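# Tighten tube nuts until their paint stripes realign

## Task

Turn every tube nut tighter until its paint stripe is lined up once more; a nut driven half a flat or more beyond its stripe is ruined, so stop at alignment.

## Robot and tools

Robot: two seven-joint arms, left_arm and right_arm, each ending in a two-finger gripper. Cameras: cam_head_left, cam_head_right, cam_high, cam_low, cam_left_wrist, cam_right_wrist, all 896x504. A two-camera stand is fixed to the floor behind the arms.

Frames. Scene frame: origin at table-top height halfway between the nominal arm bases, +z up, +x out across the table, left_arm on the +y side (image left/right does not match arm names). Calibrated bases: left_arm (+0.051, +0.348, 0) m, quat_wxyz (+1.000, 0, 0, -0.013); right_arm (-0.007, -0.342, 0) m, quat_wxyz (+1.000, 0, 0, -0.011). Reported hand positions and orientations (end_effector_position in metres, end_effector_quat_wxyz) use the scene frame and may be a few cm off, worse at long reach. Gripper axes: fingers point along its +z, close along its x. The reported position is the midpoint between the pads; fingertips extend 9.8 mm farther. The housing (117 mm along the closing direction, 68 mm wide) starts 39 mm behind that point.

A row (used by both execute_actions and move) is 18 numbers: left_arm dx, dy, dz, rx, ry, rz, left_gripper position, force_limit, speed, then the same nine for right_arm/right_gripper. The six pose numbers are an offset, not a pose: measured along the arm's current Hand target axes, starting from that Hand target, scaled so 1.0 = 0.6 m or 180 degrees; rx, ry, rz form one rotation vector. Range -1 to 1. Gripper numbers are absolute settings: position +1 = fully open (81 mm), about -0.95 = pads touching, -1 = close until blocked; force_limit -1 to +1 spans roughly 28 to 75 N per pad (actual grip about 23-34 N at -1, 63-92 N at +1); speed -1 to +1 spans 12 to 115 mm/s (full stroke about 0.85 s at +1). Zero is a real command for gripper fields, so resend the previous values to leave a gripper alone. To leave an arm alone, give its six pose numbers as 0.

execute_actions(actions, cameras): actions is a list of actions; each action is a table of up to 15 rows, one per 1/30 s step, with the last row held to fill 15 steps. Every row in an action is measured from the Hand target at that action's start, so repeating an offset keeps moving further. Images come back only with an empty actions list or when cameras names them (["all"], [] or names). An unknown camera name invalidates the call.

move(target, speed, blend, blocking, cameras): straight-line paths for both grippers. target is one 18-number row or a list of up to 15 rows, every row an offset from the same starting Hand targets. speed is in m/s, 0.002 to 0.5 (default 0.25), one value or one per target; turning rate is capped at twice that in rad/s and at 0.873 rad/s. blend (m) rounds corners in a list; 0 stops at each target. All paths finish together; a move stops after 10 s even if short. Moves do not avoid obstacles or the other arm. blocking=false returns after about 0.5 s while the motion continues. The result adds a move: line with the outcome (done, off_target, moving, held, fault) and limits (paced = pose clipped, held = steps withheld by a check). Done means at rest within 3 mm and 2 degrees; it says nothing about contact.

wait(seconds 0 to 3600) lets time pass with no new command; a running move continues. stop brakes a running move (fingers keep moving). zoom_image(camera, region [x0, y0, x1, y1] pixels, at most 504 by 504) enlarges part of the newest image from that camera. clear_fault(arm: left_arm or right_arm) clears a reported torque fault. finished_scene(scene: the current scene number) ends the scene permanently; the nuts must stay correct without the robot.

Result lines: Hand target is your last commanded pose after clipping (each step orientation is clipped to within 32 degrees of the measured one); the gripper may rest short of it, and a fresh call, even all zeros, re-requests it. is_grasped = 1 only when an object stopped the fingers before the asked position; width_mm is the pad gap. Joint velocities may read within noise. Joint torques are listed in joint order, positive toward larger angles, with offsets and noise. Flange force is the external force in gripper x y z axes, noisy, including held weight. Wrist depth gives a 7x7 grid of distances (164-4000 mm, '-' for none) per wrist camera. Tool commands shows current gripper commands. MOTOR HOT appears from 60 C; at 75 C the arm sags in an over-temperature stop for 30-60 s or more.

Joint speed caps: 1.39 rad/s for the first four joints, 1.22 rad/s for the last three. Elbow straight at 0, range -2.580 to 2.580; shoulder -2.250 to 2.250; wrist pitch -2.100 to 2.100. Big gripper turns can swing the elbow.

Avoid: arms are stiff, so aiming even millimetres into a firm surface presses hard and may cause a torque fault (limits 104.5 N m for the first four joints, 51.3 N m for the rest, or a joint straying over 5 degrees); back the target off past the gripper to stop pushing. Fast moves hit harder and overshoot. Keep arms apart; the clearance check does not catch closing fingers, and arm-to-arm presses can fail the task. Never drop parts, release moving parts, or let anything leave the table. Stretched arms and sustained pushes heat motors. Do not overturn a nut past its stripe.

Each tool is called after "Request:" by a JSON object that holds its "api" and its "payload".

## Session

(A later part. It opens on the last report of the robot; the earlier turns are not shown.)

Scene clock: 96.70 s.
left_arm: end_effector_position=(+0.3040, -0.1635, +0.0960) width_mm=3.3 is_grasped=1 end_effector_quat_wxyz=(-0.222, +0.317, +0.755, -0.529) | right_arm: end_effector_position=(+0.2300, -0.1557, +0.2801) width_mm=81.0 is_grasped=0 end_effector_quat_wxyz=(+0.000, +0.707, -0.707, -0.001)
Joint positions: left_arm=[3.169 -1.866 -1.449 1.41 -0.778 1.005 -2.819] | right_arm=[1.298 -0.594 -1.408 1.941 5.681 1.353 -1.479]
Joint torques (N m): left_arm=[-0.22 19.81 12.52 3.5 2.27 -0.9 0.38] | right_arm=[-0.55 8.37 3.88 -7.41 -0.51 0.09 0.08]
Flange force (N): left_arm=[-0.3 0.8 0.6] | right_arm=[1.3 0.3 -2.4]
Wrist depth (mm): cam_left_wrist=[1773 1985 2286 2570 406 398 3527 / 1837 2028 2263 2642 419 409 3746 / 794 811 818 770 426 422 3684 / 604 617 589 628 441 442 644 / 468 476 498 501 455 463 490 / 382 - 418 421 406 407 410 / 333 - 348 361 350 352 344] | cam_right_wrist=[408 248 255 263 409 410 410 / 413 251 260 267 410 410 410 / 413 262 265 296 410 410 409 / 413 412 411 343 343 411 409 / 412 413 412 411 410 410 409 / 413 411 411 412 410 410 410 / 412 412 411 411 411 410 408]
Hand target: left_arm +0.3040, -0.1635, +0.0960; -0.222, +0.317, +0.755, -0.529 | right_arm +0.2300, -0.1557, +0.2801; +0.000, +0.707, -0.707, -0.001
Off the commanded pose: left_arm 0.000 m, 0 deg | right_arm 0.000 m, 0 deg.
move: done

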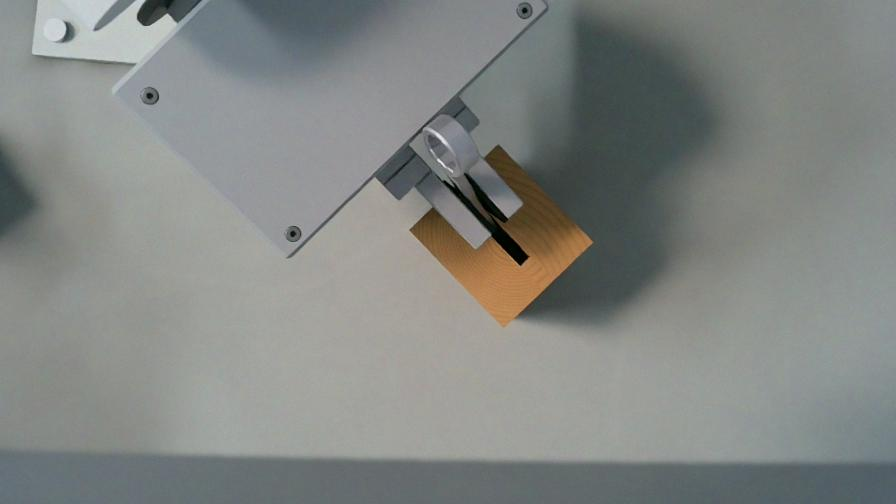

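Request:
{"api": "move", "payload": {"target": [0,0,0,0,0,0,-0.98,0.5,-0.5,0,0.0667,-0.1333,0,0,0,1,1,1]}}

Request:
{"api": "move", "payload": {"target": [0,-0.0957,-0.0667,0,0,0,-0.98,0.5,-0.5,0,0,0,0,0,0,1,1,1], "speed": 0.05, "cameras": ["cam_right_wrist","cam_left_wrist"]}}

Scene clock: 98.40 s.
left_arm: end_effector_position=(+0.3040, -0.1635, +0.0960) width_mm=2.9 is_grasped=1 end_effector_quat_wxyz=(-0.222, +0.317, +0.755, -0.529) | right_arm: end_effector_position=(+0.1900, -0.1558, +0.3601) width_mm=81.0 is_grasped=0 end_effector_quat_wxyz=(+0.000, +0.707, -0.707, -0.001)
Joint positions: left_arm=[3.169 -1.866 -1.449 1.41 -0.778 1.005 -2.819] | right_arm=[1.059 -0.573 -1.141 1.804 5.766 1.597 -1.575]
Joint torques (N m): left_arm=[-0.27 19.82 12.45 3.46 2.19 -0.89 0.41] | right_arm=[-0.54 6.74 3.47 -8.05 -0.5 0.08 0.06]
Flange force (N): left_arm=[-0.5 0.8 0.6] | right_arm=[1.8 1.1 -1.8]
Wrist depth (mm): cam_left_wrist=[1773 2015 2310 2580 405 401 3453 / 1832 2046 2302 2600 419 410 3725 / 802 805 820 775 427 422 3623 / 609 617 589 626 441 441 645 / 469 474 499 500 451 463 492 / 383 - 418 420 407 407 412 / 332 - 348 361 350 353 344] | cam_right_wrist=[494 486 337 347 490 488 489 / 493 493 345 383 490 492 490 / 492 494 492 423 491 489 489 / 493 493 492 492 490 489 490 / 493 494 492 492 491 491 490 / 494 493 493 491 491 490 488 / 493 493 491 491 490 489 488]
Hand target: left_arm +0.3040, -0.1635, +0.0960; -0.222, +0.317, +0.755, -0.529 | right_arm +0.1900, -0.1558, +0.3601; +0.000, +0.707, -0.707, -0.001
Off the commanded pose: left_arm 0.000 m, 0 deg | right_arm 0.000 m, 0 deg.
move: done

Scene clock: 100.07 s.
left_arm: end_effector_position=(+0.3168, -0.1509, +0.1636) width_mm=2.9 is_grasped=1 end_effector_quat_wxyz=(-0.222, +0.317, +0.755, -0.529) | right_arm: end_effector_position=(+0.1900, -0.1558, +0.3601) width_mm=81.0 is_grasped=0 end_effector_quat_wxyz=(+0.000, +0.707, -0.707, -0.001)
Joint positions: left_arm=[3.147 -1.761 -1.392 1.425 -0.719 1.052 -2.746] | right_arm=[1.059 -0.573 -1.141 1.804 5.766 1.597 -1.575]
Joint torques (N m): left_arm=[-0.18 20.26 12.81 1.97 2.37 -1.26 0.44] | right_arm=[-0.58 6.72 3.43 -7.99 -0.51 0.09 0.09]
Flange force (N): left_arm=[0.2 1.2 0.7] | right_arm=[1.7 1.0 -2.1]
Wrist depth (mm): cam_left_wrist=[1787 2066 2286 2560 422 413 3546 / 1827 2078 2343 2663 433 424 3623 / 1852 2053 1020 2706 448 446 3704 / 816 821 833 791 459 463 3546 / 630 666 642 674 464 624 2895 / 530 - 560 561 497 528 552 / 446 - 482 467 483 470 459] | cam_right_wrist=[495 276 280 315 489 492 488 / 494 493 492 423 490 489 490 / 493 492 493 424 493 490 491 / 494 493 492 492 491 489 489 / 492 493 493 492 490 491 492 / 493 491 493 491 490 489 489 / 492 491 493 492 490 490 489]
Hand target: left_arm +0.3168, -0.1509, +0.1636; -0.222, +0.317, +0.755, -0.529 | right_arm +0.1900, -0.1558, +0.3601; +0.000, +0.707, -0.707, -0.001
Off the commanded pose: left_arm 0.000 m, 0 deg | right_arm 0.000 m, 0 deg.
move: done
Images, in order (width x height): cam_left_wrist 896x504, cam_right_wrist 896x504.

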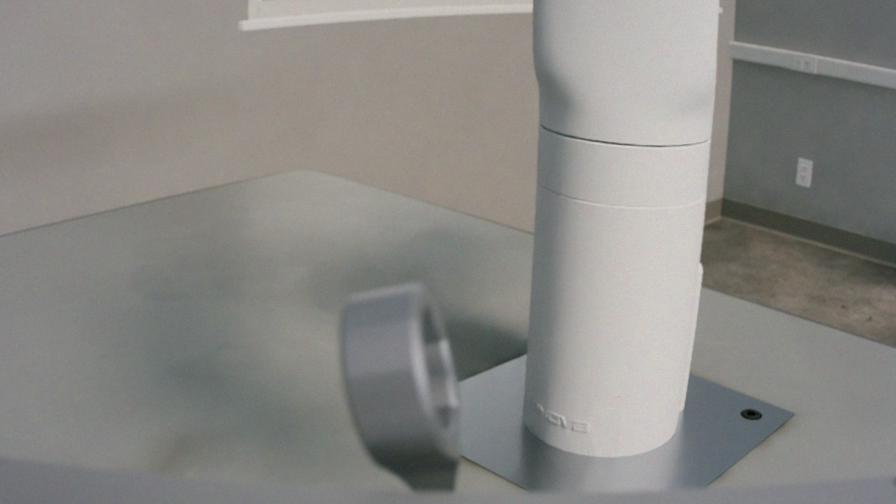

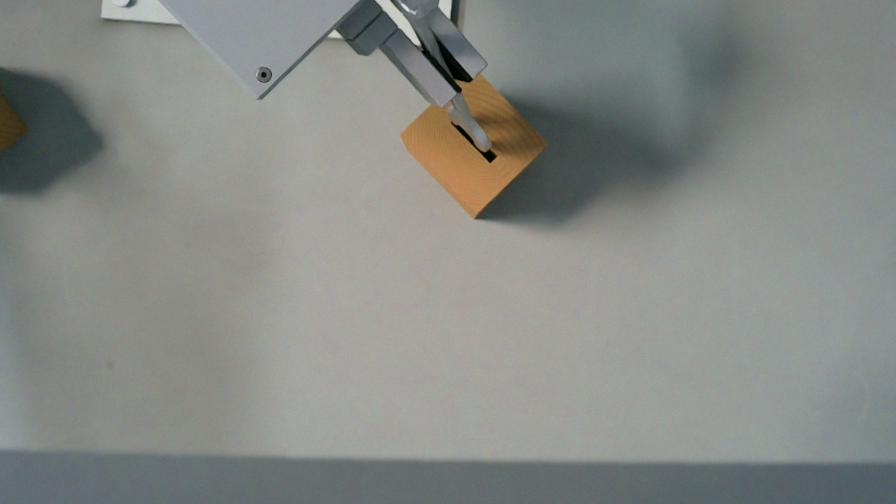

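Request:
{"api": "move", "payload": {"target": [0,-0.1,-0.0667,0,0,0,-0.98,0.5,-0.5,0,0,0,0,0,0,1,1,1], "speed": 0.1, "cameras": ["cam_right_wrist","cam_head_left","cam_low"]}}

Request:
{"api": "zoom_image", "payload": {"camera": "cam_low", "region": [380, 150, 520, 310]}}

Request:
{"api": "zoom_image", "payload": {"camera": "cam_head_left", "region": [500, 250, 660, 420]}}

Scene clock: 101.43 s.
left_arm: end_effector_position=(+0.3290, -0.1390, +0.2337) width_mm=2.9 is_grasped=1 end_effector_quat_wxyz=(-0.222, +0.317, +0.755, -0.529) | right_arm: end_effector_position=(+0.1900, -0.1558, +0.3601) width_mm=81.0 is_grasped=0 end_effector_quat_wxyz=(+0.000, +0.707, -0.707, -0.001)
Joint positions: left_arm=[3.134 -1.652 -1.326 1.401 -0.652 1.115 -2.681] | right_arm=[1.059 -0.573 -1.141 1.804 5.766 1.597 -1.575]
Joint torques (N m): left_arm=[-0.28 20.49 12.91 0.97 2.33 -1.43 0.44] | right_arm=[-0.58 6.68 3.47 -7.97 -0.52 0.1 0.06]
Flange force (N): left_arm=[-1.5 1.0 0.6] | right_arm=[1.7 0.7 -2.0]
Wrist depth (mm): cam_left_wrist=[1768 2046 2271 2610 436 428 3565 / 1837 2125 2343 2663 449 441 3643 / 1837 2153 2438 2717 463 454 3746 / 1916 1038 1003 2740 472 3435 3746 / 798 840 841 853 484 2921 3188 / 672 - 709 709 512 691 2502 / 581 - 608 612 525 598 598] | cam_right_wrist=[495 493 492 492 490 490 489 / 493 493 492 423 490 491 490 / 493 493 492 423 492 489 489 / 493 493 493 491 490 489 490 / 493 493 492 492 490 490 489 / 492 493 493 491 492 491 490 / 493 492 493 490 490 490 490]
Hand target: left_arm +0.3290, -0.1390, +0.2337; -0.222, +0.317, +0.755, -0.529 | right_arm +0.1900, -0.1558, +0.3601; +0.000, +0.707, -0.707, -0.001
Off the commanded pose: left_arm 0.000 m, 0 deg | right_arm 0.000 m, 0 deg.
move: done
Images, in order (width x height): cam_head_left 896x504, cam_low 896x504, cam_right_wrist 896x504.

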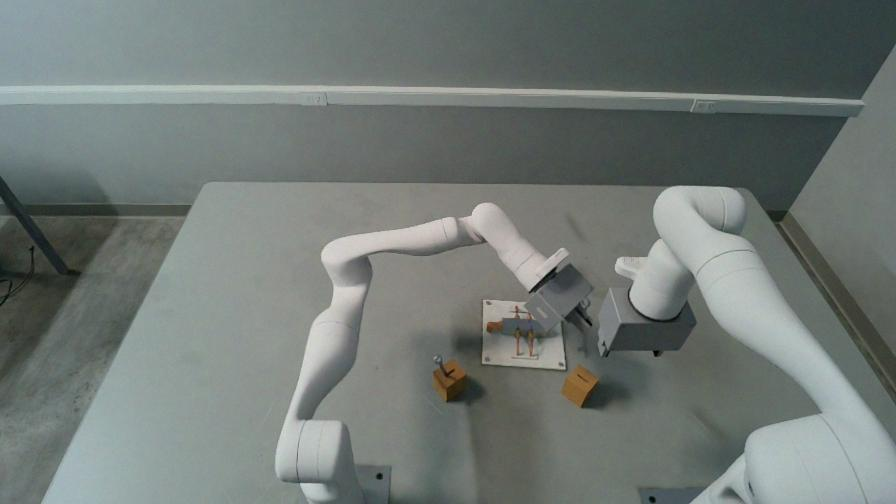

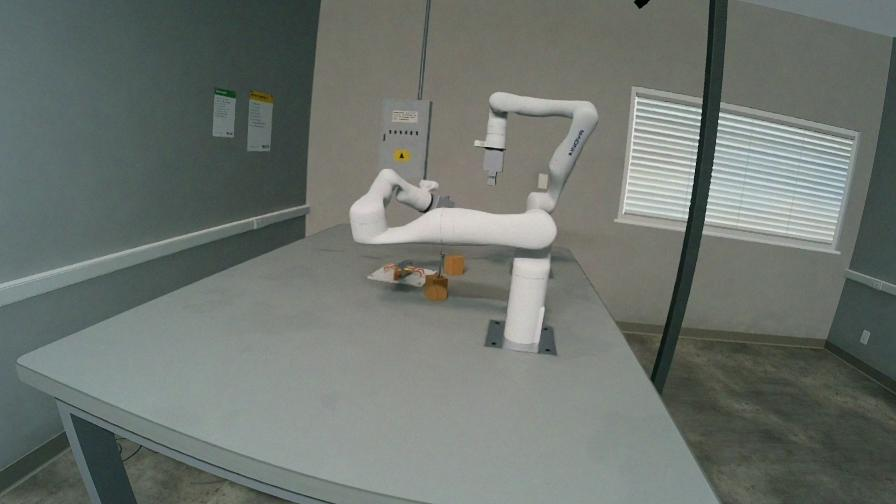

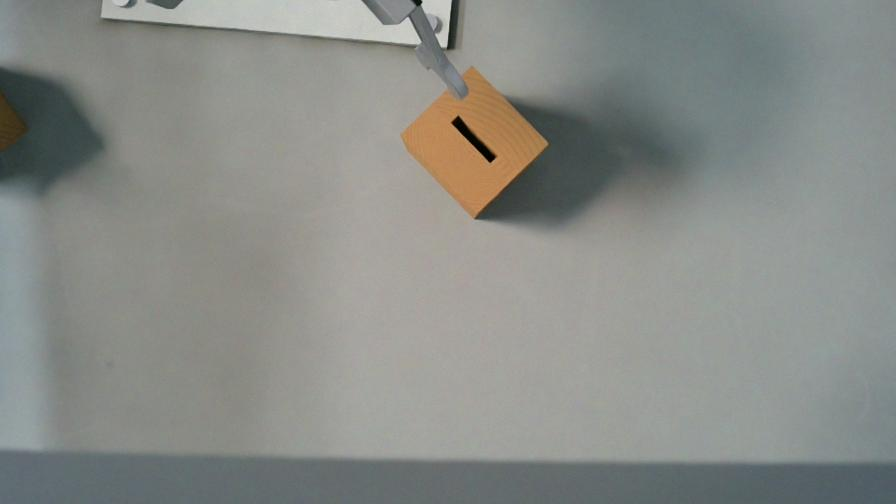

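Scaled by 3.150 from the camera's image (finer frame: 1280x720).

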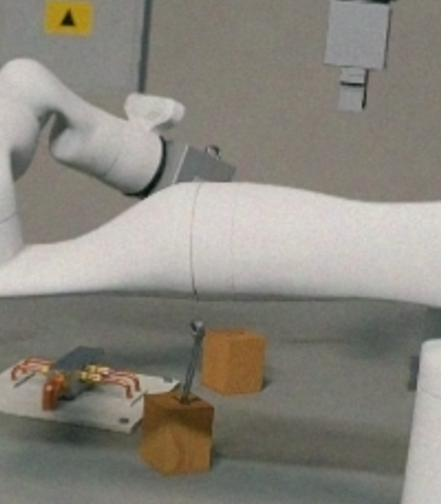

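Scaled by 2.965 from the camera's image (finer frame: 1280x720).

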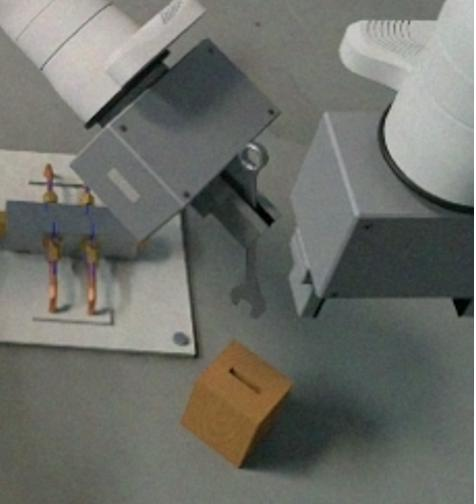

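Request:
{"api": "move", "payload": {"target": [-0.0142,0.1347,-0.2045,-0.0799,-0.1968,-0.1025,-0.98,0.5,-0.5,-0.2067,-0.1133,0.4233,0.3887,0.0195,0.0279,1,1,1], "speed": 0.15, "cameras": ["cam_right_wrist","cam_head_left"]}}

Request:
{"api": "zoom_image", "payload": {"camera": "cam_right_wrist", "region": [250, 0, 650, 400]}}

Scene clock: 108.23 s.
left_arm: end_effector_position=(+0.4370, -0.0450, +0.1997) width_mm=2.9 is_grasped=1 end_effector_quat_wxyz=(-0.023, +0.044, +0.886, -0.461) | right_arm: end_effector_position=(+0.2579, -0.0314, +0.1063) width_mm=81.0 is_grasped=0 end_effector_quat_wxyz=(-0.385, +0.549, -0.608, +0.425)
Joint positions: left_arm=[2.748 -1.291 -1.649 1.84 -0.929 0.509 -2.047] | right_arm=[0.699 -1.938 -1.583 2.17 5.001 0.658 -2.206]
Joint torques (N m): left_arm=[-0.24 16.62 12.89 -2.84 0.43 -2.66 0.41] | right_arm=[-0.54 12.33 8.09 3.96 0.68 -2.39 0.07]
Flange force (N): left_arm=[-0.7 1.1 2.5] | right_arm=[-4.6 -1.1 -1.7]
Wrist depth (mm): cam_left_wrist=[921 923 897 903 908 955 985 / 766 776 750 756 767 793 807 / 664 664 650 655 656 684 687 / 582 581 588 590 577 598 602 / 505 521 520 525 527 531 520 / 454 - 472 462 473 466 468 / 408 - 428 429 433 415 417] | cam_right_wrist=[1645 1662 1679 1696 1740 1754 1792 / 1637 1662 1658 1691 1727 1749 1773 / 787 787 793 294 748 757 808 / 608 583 584 584 618 620 626 / 477 479 478 479 483 484 488 / 405 391 349 340 346 397 410 / 341 343 344 334 335 346 356]
Hand target: left_arm +0.4370, -0.0450, +0.1997; -0.023, +0.044, +0.886, -0.461 | right_arm +0.2579, -0.0314, +0.1063; +0.385, -0.549, +0.608, -0.425
Off the commanded pose: left_arm 0.000 m, 0 deg | right_arm 0.000 m, 0 deg.
move: done
Images, in order (width x height): cam_head_left 896x504, cam_right_wrist 896x504.

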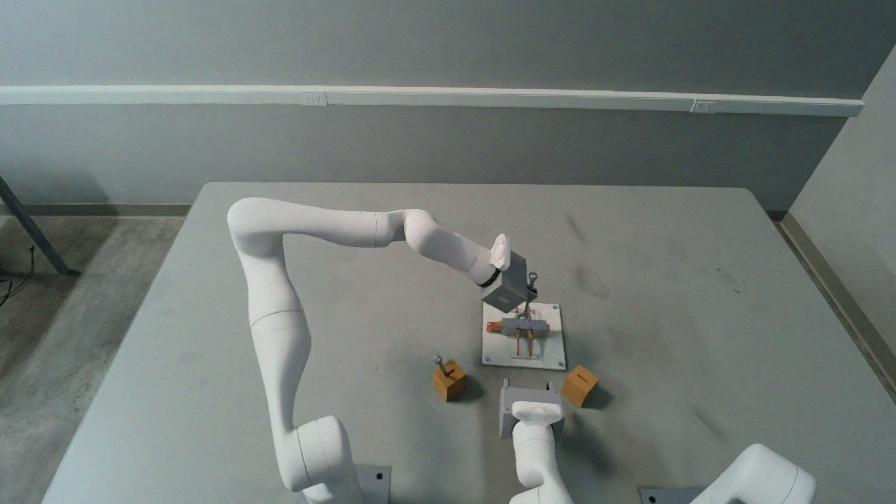

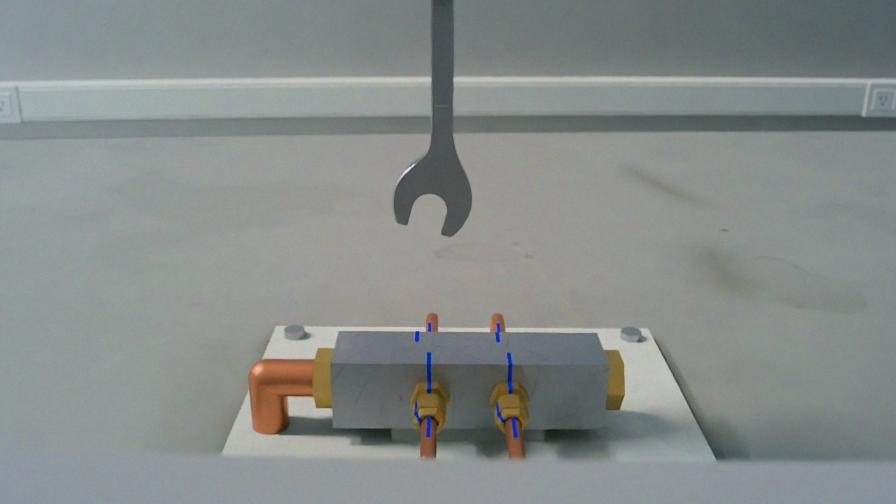

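Scaled by 1.260 from the camera's image (finer frame: 1280x720).

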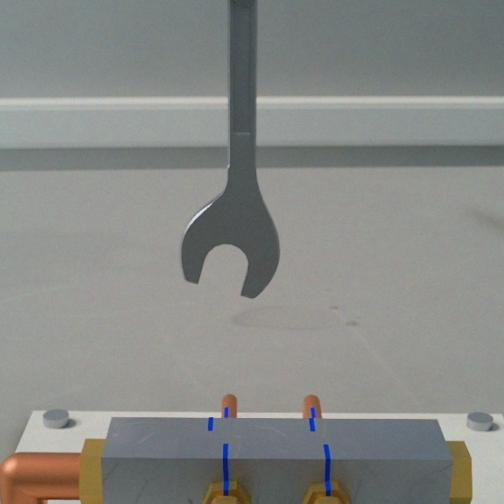

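Request:
{"api": "move", "payload": {"target": [-0.0118,0.1562,-0.0515,0.25,0,0,-0.98,0.5,-0.5,0,0,0,0,0,0,1,1,1], "speed": 0.15, "cameras": ["cam_right_wrist","cam_head_left","cam_high"]}}

Request:
{"api": "zoom_image", "payload": {"camera": "cam_right_wrist", "region": [300, 250, 620, 470]}}

Scene clock: 114.50 s.
left_arm: end_effector_position=(+0.4598, +0.0326, +0.1583) width_mm=2.9 is_grasped=1 end_effector_quat_wxyz=(-0.012, +0.058, +0.694, -0.718) | right_arm: end_effector_position=(+0.2579, -0.0314, +0.1063) width_mm=81.0 is_grasped=0 end_effector_quat_wxyz=(-0.385, +0.549, -0.608, +0.425)
Joint positions: left_arm=[2.455 -2.146 -1.395 1.793 -0.822 0.697 -2.826] | right_arm=[0.699 -1.938 -1.583 2.17 5.001 0.658 -2.206]
Joint torques (N m): left_arm=[-7.21 -30.1 10.14 5.88 1.83 -1.35 0.42] | right_arm=[-0.52 12.35 8.13 3.92 0.69 -2.39 0.06]
Flange force (N): left_arm=[-31.3 -88.8 28.8] | right_arm=[-4.3 -1.0 -1.5]
Flange force when the fault began (N): left_arm=[-66.9 -158.0 59.9]
Wrist depth (mm): cam_left_wrist=[2072 2034 2167 2181 2248 2232 2271 / 1962 1956 2153 2167 2188 2188 2302 / 1967 2015 2125 2146 2218 2203 2263 / 1973 1967 2105 2160 2132 2195 2286 / 2040 2085 2139 2132 2167 2195 2210 / 2053 2085 2053 2188 2118 2181 2188 / 2040 - 2072 1114 1080 943 905] | cam_right_wrist=[274 287 1687 1704 1754 1749 1787 / 276 289 1687 1687 1722 1749 1782 / 255 739 746 800 753 756 815 / 549 582 552 619 619 623 627 / 477 478 480 480 483 484 487 / 405 392 349 340 347 399 413 / 341 343 344 334 335 347 357]
Hand target: left_arm +0.4598, +0.0326, +0.1583; -0.012, +0.058, +0.694, -0.718 (not the last commanded pose) | right_arm +0.2579, -0.0314, +0.1063; +0.385, -0.549, +0.608, -0.425
Tool commands: left_gripper/position=-0.98 left_gripper/force_limit=+0.5 left_gripper/speed=-0.5 right_gripper/position=+1.0 right_gripper/force_limit=+1.0 right_gripper/speed=+1.0
Off the commanded pose: left_arm 0.019 m, 9 deg | right_arm 0.000 m, 0 deg.
TORQUE FAULT: joint 2 (shoulder) of the left arm strayed more than 5 degrees from its planned motion, and that arm stopped. A torque fault puts only its own arm into a fault stop. That arm's remaining commands of this call were not run. That arm may still press on what stopped it. That arm is still stopped at the end of this call. While its stop runs, that arm, its gripper or tool too, takes no new command.
CLEAR FAULT: the left arm stays stopped (ARMSTATE_IN_FAULT) until you call clear_fault(arm="left_arm").
TORQUE WARNING: the torque sensor of joint 2 (shoulder) of the left arm reached its warning level (56.7 N m).
move: fault (left_arm)
Images, in order (width x height): cam_head_left 896x504, cam_high 896x504, cam_right_wrist 896x504.

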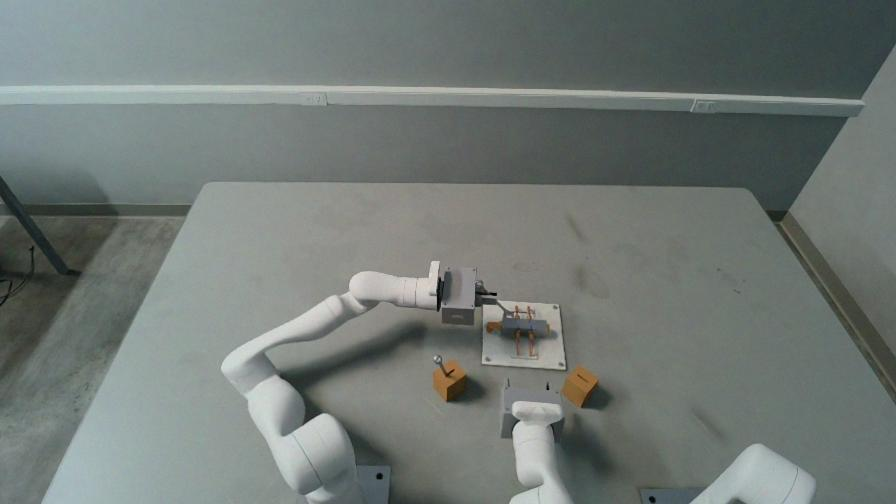

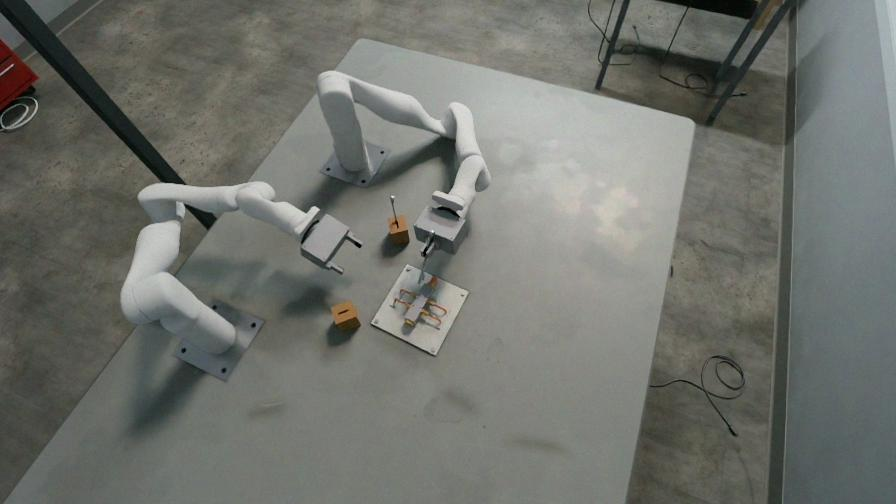

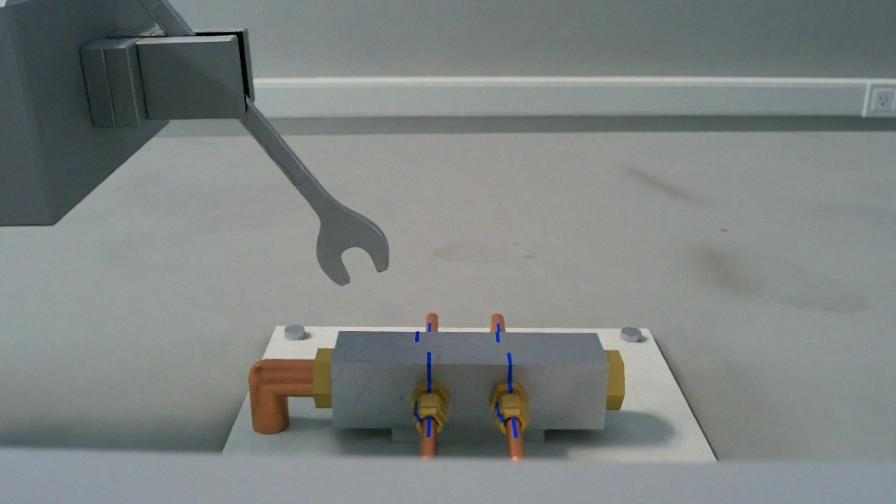

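Scaled by 1.575 from the camera's image (finer frame: 1280x720).

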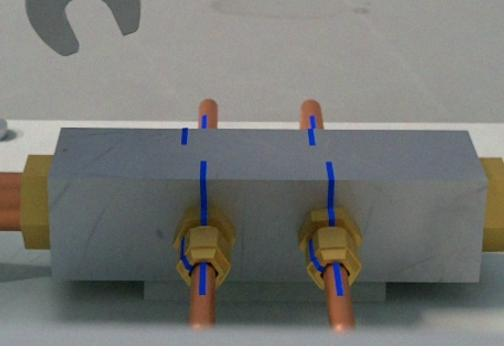

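Request:
{"api": "clear_fault", "payload": {"arm": "left_arm"}}

Request:
{"api": "move", "payload": {"target": [0.0208,-0.0673,0.1353,-0.204,0,0,-0.98,0.5,-0.5,0,0,0,0,0,0,1,1,1], "speed": 0.1, "cameras": ["cam_right_wrist","cam_head_left"]}}

Scene clock: 116.60 s.
left_arm: end_effector_position=(+0.4598, +0.0326, +0.1583) width_mm=2.9 is_grasped=1 end_effector_quat_wxyz=(-0.012, +0.058, +0.694, -0.718) | right_arm: end_effector_position=(+0.2579, -0.0314, +0.1063) width_mm=81.0 is_grasped=0 end_effector_quat_wxyz=(-0.385, +0.549, -0.608, +0.425)
Joint positions: left_arm=[2.455 -2.146 -1.395 1.793 -0.822 0.697 -2.826] | right_arm=[0.699 -1.938 -1.583 2.17 5.001 0.658 -2.206]
Joint torques (N m): left_arm=[-7.2 -30.13 10.18 5.82 1.78 -1.26 0.41] | right_arm=[-0.55 12.39 8.13 3.92 0.71 -2.39 0.08]
Flange force (N): left_arm=[-30.9 -89.0 29.0] | right_arm=[-4.4 -0.9 -1.5]
Wrist depth (mm): cam_left_wrist=[2092 2028 2139 2153 2225 2255 2271 / 1985 1973 2160 2153 2203 2203 2263 / 1985 1997 2146 2153 2167 2225 2232 / 1950 1979 2160 2146 2160 2203 2240 / 2053 2078 2105 2125 2167 2195 2218 / 1991 2078 2098 2132 2160 2188 2240 / 2040 - 2040 1118 1089 951 905] | cam_right_wrist=[274 286 1679 1709 1736 1759 1778 / 276 288 1683 1704 1736 1754 1778 / 256 738 744 796 753 759 813 / 549 580 553 619 621 624 624 / 476 479 480 481 481 484 486 / 404 392 349 340 347 397 412 / 342 344 344 334 335 346 358]
Hand target: left_arm +0.4598, +0.0326, +0.1583; -0.012, +0.058, +0.694, -0.718 (not the last commanded pose) | right_arm +0.2579, -0.0314, +0.1063; +0.385, -0.549, +0.608, -0.425
Tool commands: left_gripper/position=-0.98 left_gripper/force_limit=+0.5 left_gripper/speed=-0.5 right_gripper/position=+1.0 right_gripper/force_limit=+1.0 right_gripper/speed=+1.0
Off the commanded pose: left_arm 0.019 m, 9 deg | right_arm 0.000 m, 0 deg.
TORQUE FAULT, CONTINUED: the left arm's stop, for the torque fault of joint 2 (shoulder) that an earlier result reported, is over. The call counts as one of the actions that you can send in this scene. That arm's target is now where it stood when the stop ended, not its last command. That arm's gripper keeps its grip as last carried out, and that arm accepts commands again: back off and push less far.
CLEAR FAULT: your call cleared the left arm's torque fault.

Scene clock: 120.13 s.
left_arm: end_effector_position=(+0.4368, -0.0454, +0.2003) width_mm=2.9 is_grasped=1 end_effector_quat_wxyz=(+0.007, +0.059, +0.884, -0.463) | right_arm: end_effector_position=(+0.2579, -0.0314, +0.1063) width_mm=81.0 is_grasped=0 end_effector_quat_wxyz=(-0.385, +0.549, -0.608, +0.425)
Joint positions: left_arm=[2.747 -1.227 -1.709 1.879 -0.921 0.411 -2.079] | right_arm=[0.699 -1.938 -1.583 2.17 5.001 0.658 -2.206]
Joint torques (N m): left_arm=[-0.24 16.31 12.61 -3.33 0.24 -2.7 0.42] | right_arm=[-0.55 12.36 8.13 3.93 0.68 -2.39 0.05]
Flange force (N): left_arm=[0.0 1.4 3.0] | right_arm=[-4.4 -1.1 -1.5]
Wrist depth (mm): cam_left_wrist=[1950 984 925 908 894 907 896 / 833 807 776 757 749 762 750 / 706 692 671 654 651 657 646 / 615 603 599 593 576 565 568 / 532 537 531 525 519 515 497 / 476 - 478 466 471 457 446 / 426 - 432 429 428 415 327] | cam_right_wrist=[1633 1653 1683 1727 1749 1759 1773 / 1649 1645 1670 1696 1731 1754 1787 / 787 790 801 698 753 755 820 / 612 581 587 584 616 621 624 / 477 477 480 481 483 483 486 / 404 392 350 341 346 398 411 / 341 344 343 334 335 347 357]
Hand target: left_arm +0.4368, -0.0454, +0.2003; +0.007, +0.059, +0.884, -0.463 | right_arm +0.2579, -0.0314, +0.1063; +0.385, -0.549, +0.608, -0.425
Off the commanded pose: left_arm 0.000 m, 0 deg | right_arm 0.000 m, 0 deg.
move: done
Images, in order (width x height): cam_head_left 896x504, cam_right_wrist 896x504.

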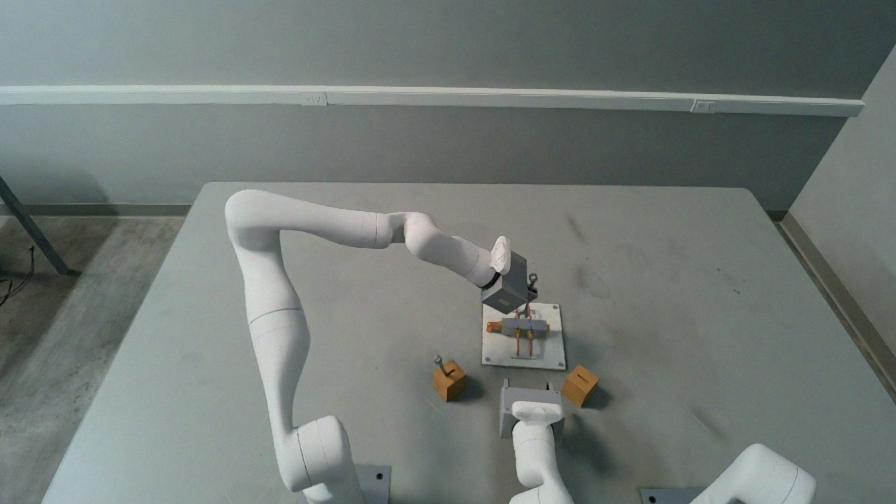

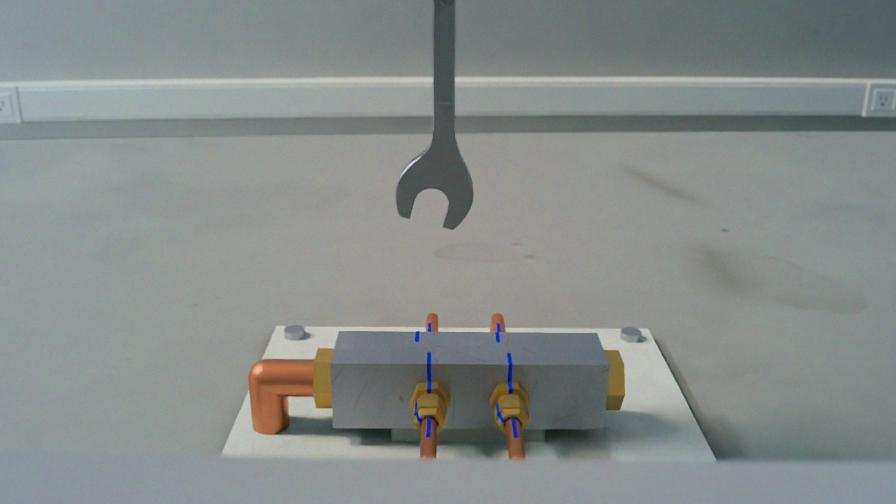

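Request:
{"api": "move", "payload": {"target": [0,0,0,0,0,0,-0.98,0.5,-0.5,0.2177,-0.366,-0.2312,-0.3887,-0.0195,-0.0279,1,1,1]}}

Request:
{"api": "move", "payload": {"target": [[0.1775,-0.0593,-0.111,-0.0586,-0.0530,-0.0721,-0.98,0.5,-0.5,0,0,0,0,0,0,1,1,1],[0.3513,0.0643,-0.7163,0.0067,0.4465,0.8525,-0.98,0.5,-0.5,0,0,0,0,0,0,1,1,1]], "blend": [0.03,0], "speed": 0.2, "cameras": ["cam_head_left","cam_high"]}}

Scene clock: 124.90 s.
left_arm: end_effector_position=(+0.4368, -0.0454, +0.2003) width_mm=2.9 is_grasped=1 end_effector_quat_wxyz=(+0.007, +0.059, +0.884, -0.463) | right_arm: end_effector_position=(+0.1897, -0.1562, +0.3599) width_mm=81.0 is_grasped=0 end_effector_quat_wxyz=(+0.000, +0.707, -0.707, -0.001)
Joint positions: left_arm=[2.747 -1.227 -1.709 1.879 -0.921 0.411 -2.079] | right_arm=[1.047 -0.562 -1.145 1.805 5.775 1.588 -1.59]
Joint torques (N m): left_arm=[-0.14 16.2 12.63 -3.23 0.23 -2.68 0.39] | right_arm=[-0.52 6.55 3.36 -8 -0.52 0.08 0.07]
Flange force (N): left_arm=[0.1 1.2 3.0] | right_arm=[1.8 1.2 -2.2]
Wrist depth (mm): cam_left_wrist=[1962 1000 934 911 898 903 900 / 833 806 782 754 749 763 748 / 700 694 668 654 651 657 646 / 614 602 597 591 571 568 568 / 532 535 531 524 520 513 495 / 475 - 479 465 474 455 448 / 424 - 435 430 428 415 327] | cam_right_wrist=[493 492 489 492 490 489 489 / 494 491 490 452 491 489 489 / 493 492 492 424 492 489 488 / 493 494 491 491 489 489 489 / 494 494 492 491 490 490 488 / 493 491 492 490 491 489 489 / 494 493 491 491 491 490 488]
Hand target: left_arm +0.4368, -0.0454, +0.2003; +0.007, +0.059, +0.884, -0.463 | right_arm +0.1898, -0.1562, +0.3599; +0.000, +0.707, -0.707, -0.001
Off the commanded pose: left_arm 0.000 m, 0 deg | right_arm 0.000 m, 0 deg.
move: done

Scene clock: 133.60 s.
left_arm: end_effector_position=(+0.2501, +0.3492, +0.4004) width_mm=2.9 is_grasped=1 end_effector_quat_wxyz=(+0.000, +1.000, +0.000, +0.000) | right_arm: end_effector_position=(+0.1898, -0.1562, +0.3599) width_mm=81.0 is_grasped=0 end_effector_quat_wxyz=(+0.000, +0.707, -0.707, -0.001)
Joint positions: left_arm=[0.831 -0.338 -0.607 1.823 -0.191 1.6 0.272] | right_arm=[1.047 -0.562 -1.145 1.805 5.775 1.588 -1.59]
Joint torques (N m): left_arm=[-0.14 -1.08 3.24 -9.3 -0.28 0.08 0.42] | right_arm=[-0.58 6.5 3.38 -8.05 -0.52 0.07 0.07]
Flange force (N): left_arm=[5.8 -4.8 0.4] | right_arm=[1.8 0.9 -2.1]
Wrist depth (mm): cam_left_wrist=[533 535 533 533 535 536 536 / 534 533 533 534 535 534 531 / 531 531 532 532 531 532 533 / 532 530 533 531 531 533 532 / 370 531 530 530 533 533 532 / 353 - 529 531 529 530 530 / 530 - 531 532 532 529 529] | cam_right_wrist=[495 492 490 493 490 490 488 / 494 493 492 451 491 490 489 / 493 492 493 423 491 489 488 / 493 491 491 489 490 489 488 / 493 493 493 491 490 490 489 / 494 491 492 490 490 489 488 / 492 491 491 492 490 490 488]
Hand target: left_arm +0.2501, +0.3492, +0.4004; +0.000, +1.000, +0.000, +0.000 | right_arm +0.1898, -0.1562, +0.3599; +0.000, +0.707, -0.707, -0.001
Off the commanded pose: left_arm 0.000 m, 0 deg | right_arm 0.000 m, 0 deg.
move: done

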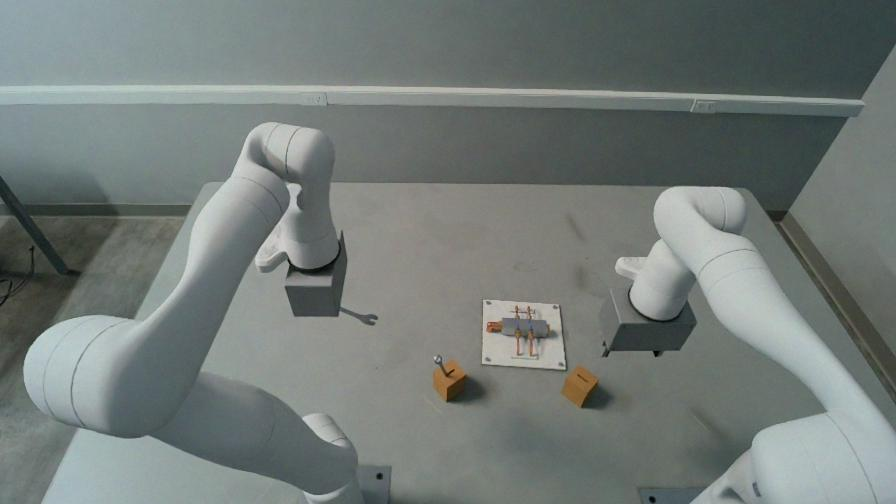

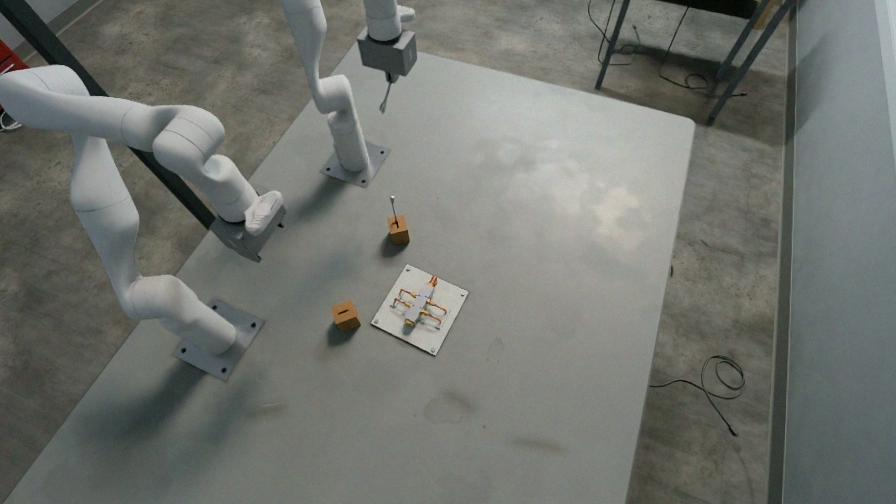

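Request:
{"api": "move", "payload": {"target": [0.25,0.3667,-0.0333,0,0,0,-0.98,0.5,-0.5,0,0,0,0,0,0,1,1,1], "speed": 0.2, "cameras": ["cam_head_left"]}}

Scene clock: 135.73 s.
left_arm: end_effector_position=(+0.4002, +0.1292, +0.4201) width_mm=2.9 is_grasped=1 end_effector_quat_wxyz=(+0.000, +1.000, +0.000, +0.000) | right_arm: end_effector_position=(+0.1898, -0.1562, +0.3599) width_mm=81.0 is_grasped=0 end_effector_quat_wxyz=(+0.000, +0.707, -0.707, -0.001)
Joint positions: left_arm=[0.864 0.268 -0.548 1.263 0.138 1.648 0.368] | right_arm=[1.047 -0.562 -1.145 1.805 5.775 1.588 -1.59]
Joint torques (N m): left_arm=[-0.16 -13.9 0.62 -9.48 -0.27 0.04 0.43] | right_arm=[-0.57 6.5 3.38 -8.03 -0.51 0.09 0.08]
Flange force (N): left_arm=[0.8 -1.8 0.0] | right_arm=[1.8 0.9 -2.1]
Wrist depth (mm): cam_left_wrist=[554 551 552 553 554 553 553 / 554 554 554 554 552 552 554 / 550 552 553 549 551 550 552 / 552 549 552 551 550 550 549 / 549 548 548 547 548 549 550 / 548 - 482 551 549 547 546 / 548 - 547 546 548 548 548] | cam_right_wrist=[494 493 489 491 490 490 490 / 493 494 492 451 490 491 488 / 492 492 492 422 491 491 488 / 492 492 492 490 491 490 489 / 491 493 492 490 490 492 489 / 492 492 492 491 490 489 489 / 494 492 492 491 491 490 488]
Hand target: left_arm +0.4002, +0.1292, +0.4201; +0.000, +1.000, +0.000, +0.000 | right_arm +0.1898, -0.1562, +0.3599; +0.000, +0.707, -0.707, -0.001
Off the commanded pose: left_arm 0.000 m, 0 deg | right_arm 0.000 m, 0 deg.
move: done

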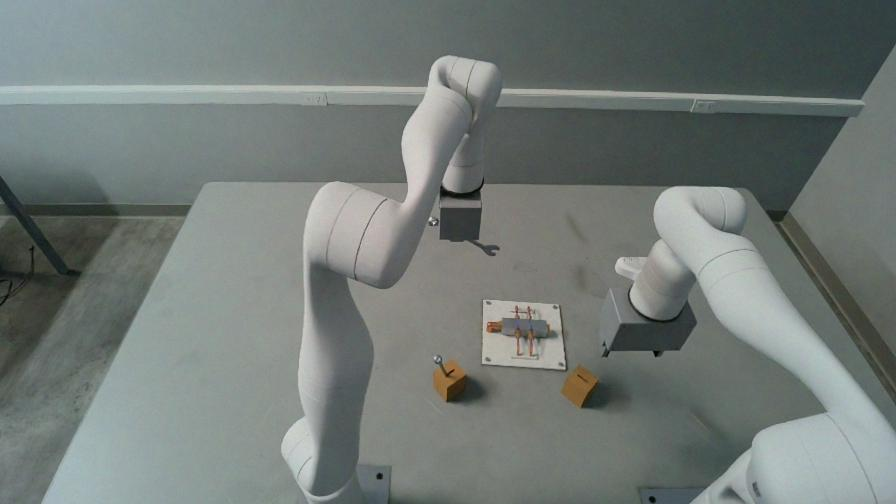

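Request:
{"api": "move", "payload": {"target": [[0.03,0,0,0,0,-0.968,-0.98,0.5,-0.5,0,0,0,0,0,0,1,1,1],[0.0667,0.2483,0.2667,0.0227,-0.4485,-0.8616,-0.98,0.5,-0.5,0,0,0,0,0,0,1,1,1]], "blend": [0.01,0], "speed": 0.25, "cameras": ["cam_head_left","cam_high","cam_left_wrist"]}}

Scene clock: 145.53 s.
left_arm: end_effector_position=(+0.4401, -0.0197, +0.2600) width_mm=2.9 is_grasped=1 end_effector_quat_wxyz=(-0.024, +0.044, +0.886, -0.461) | right_arm: end_effector_position=(+0.1898, -0.1562, +0.3599) width_mm=81.0 is_grasped=0 end_effector_quat_wxyz=(+0.000, +0.707, -0.707, -0.001)
Joint positions: left_arm=[0.746 0.639 -0.787 1.815 1.435 1.459 2.42] | right_arm=[1.047 -0.562 -1.145 1.805 5.775 1.588 -1.59]
Joint torques (N m): left_arm=[-0.22 -18.15 -0.56 -6.32 1.82 2.03 0.34] | right_arm=[-0.56 6.5 3.39 -8.08 -0.5 0.09 0.07]
Flange force (N): left_arm=[1.6 -0.5 -1.0] | right_arm=[1.8 1.0 -1.9]
Wrist depth (mm): cam_left_wrist=[2028 2059 2040 2078 1071 2153 2139 / 906 911 910 926 931 940 946 / 776 781 787 767 792 799 808 / 682 686 684 696 700 703 705 / 594 611 612 617 620 625 612 / 534 - 553 555 546 563 551 / 479 - 505 507 507 501 492] | cam_right_wrist=[494 490 490 491 491 490 489 / 492 494 494 451 490 490 489 / 494 492 492 423 490 489 488 / 493 492 492 492 492 490 488 / 493 492 492 490 491 488 491 / 492 493 492 493 490 489 489 / 492 493 492 491 490 490 488]
Hand target: left_arm +0.4401, -0.0197, +0.2599; -0.024, +0.044, +0.886, -0.461 | right_arm +0.1898, -0.1562, +0.3599; +0.000, +0.707, -0.707, -0.001
Off the commanded pose: left_arm 0.000 m, 0 deg | right_arm 0.000 m, 0 deg.
move: done

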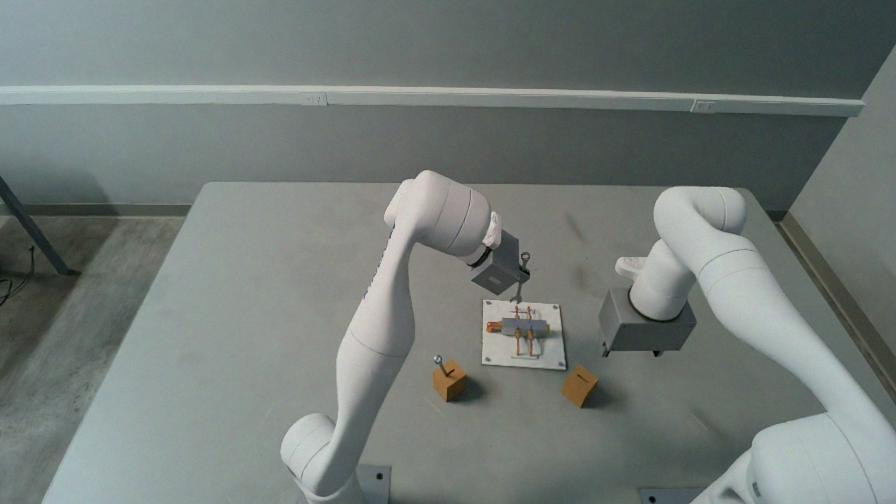

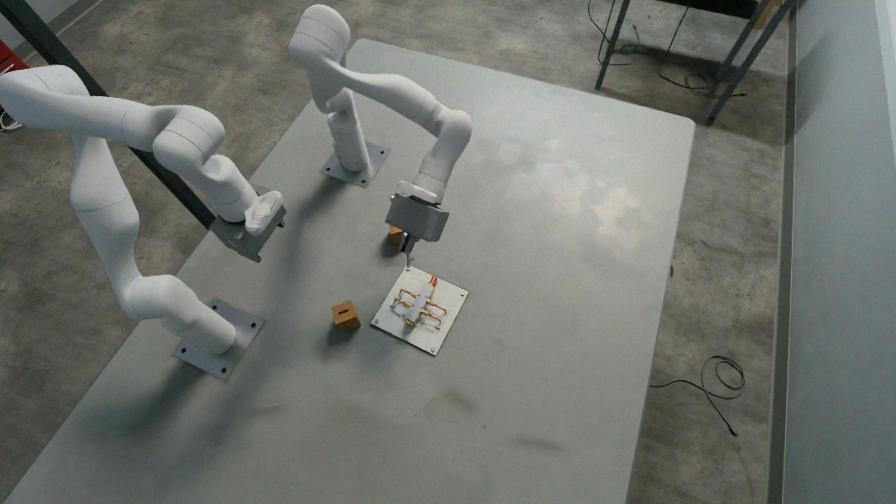

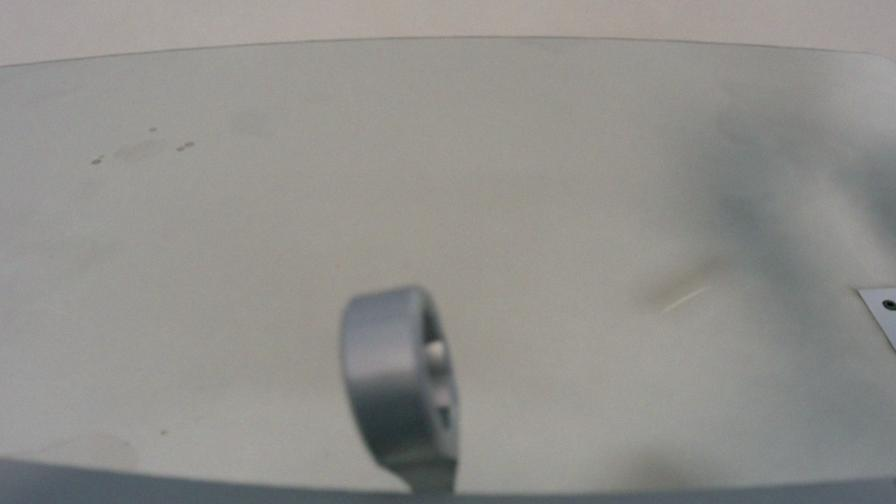

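Request:
{"api": "move", "payload": {"target": [-0.011,0.1335,-0.0163,0.25,0,0,-0.98,0.5,-0.5,0,0,0,0,0,0,1,1,1], "speed": 0.2, "cameras": ["cam_head_left","cam_high"]}}

Scene clock: 148.33 s.
left_arm: end_effector_position=(+0.4520, +0.0334, +0.2000) width_mm=2.9 is_grasped=1 end_effector_quat_wxyz=(+0.039, -0.032, -0.642, +0.765) | right_arm: end_effector_position=(+0.1898, -0.1562, +0.3599) width_mm=81.0 is_grasped=0 end_effector_quat_wxyz=(+0.000, +0.707, -0.707, -0.001)
Joint positions: left_arm=[0.259 1.182 -0.398 1.84 1.689 2.1 1.755] | right_arm=[1.047 -0.562 -1.145 1.805 5.775 1.588 -1.59]
Joint torques (N m): left_arm=[-0.18 -20.71 1.85 -1.32 0.3 3.63 0.41] | right_arm=[-0.55 6.5 3.36 -8.04 -0.51 0.07 0.08]
Flange force (N): left_arm=[1.5 -1.0 -0.7] | right_arm=[1.8 1.1 -2.1]
Wrist depth (mm): cam_left_wrist=[2218 2255 2271 2343 2318 2394 412 / 2181 2218 2255 2286 2351 2335 2335 / 2066 2066 2195 2240 2263 2318 2326 / 2028 2028 2160 2181 2248 2263 2326 / 1973 1997 2160 2174 2203 2218 2271 / 1985 2066 2139 2118 2105 2167 2248 / 2003 - 2053 2118 2125 2153 2167] | cam_right_wrist=[492 493 490 491 491 491 490 / 492 493 493 451 492 490 490 / 495 493 490 423 489 490 488 / 493 492 492 491 490 489 489 / 494 492 492 492 490 490 489 / 493 492 491 491 489 490 489 / 493 493 492 491 491 489 490]
Hand target: left_arm +0.4520, +0.0334, +0.2000; +0.039, -0.032, -0.642, +0.765 | right_arm +0.1898, -0.1562, +0.3599; +0.000, +0.707, -0.707, -0.001
Off the commanded pose: left_arm 0.000 m, 0 deg | right_arm 0.000 m, 0 deg.
joint sent to its limit (left arm) — joint 6 (wrist pitch), upper limit. The joint targets still meet the commanded pose.
move: done

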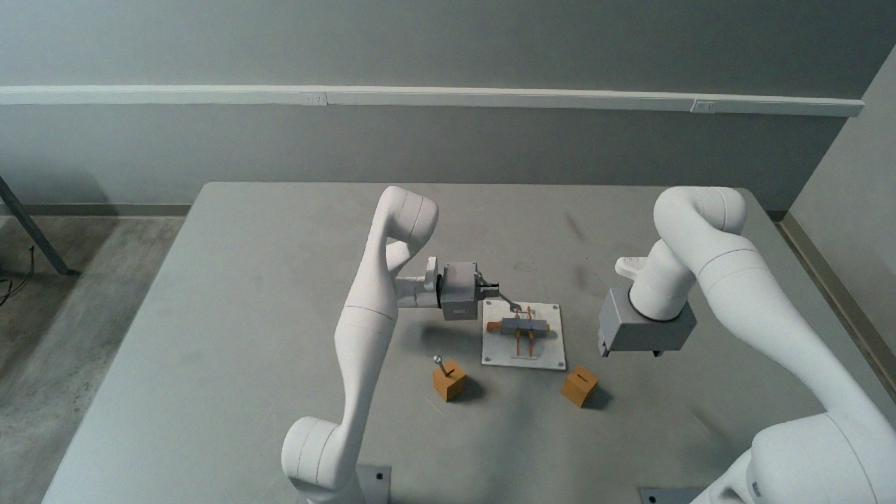

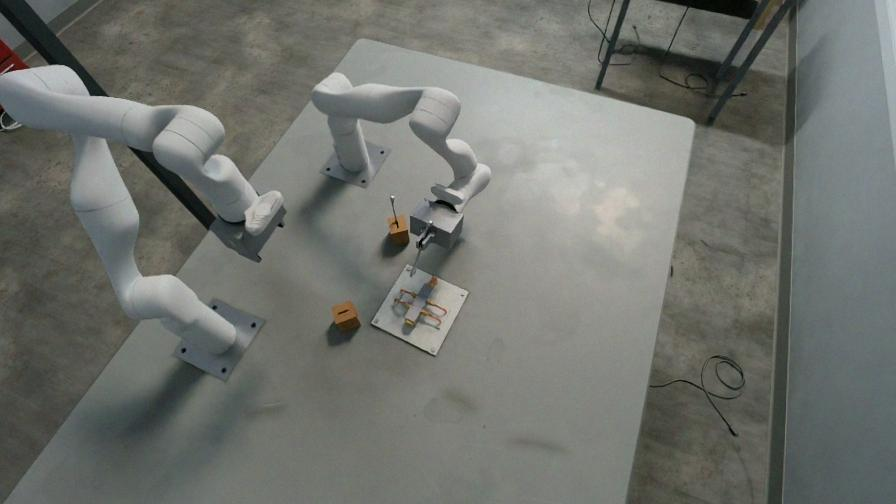

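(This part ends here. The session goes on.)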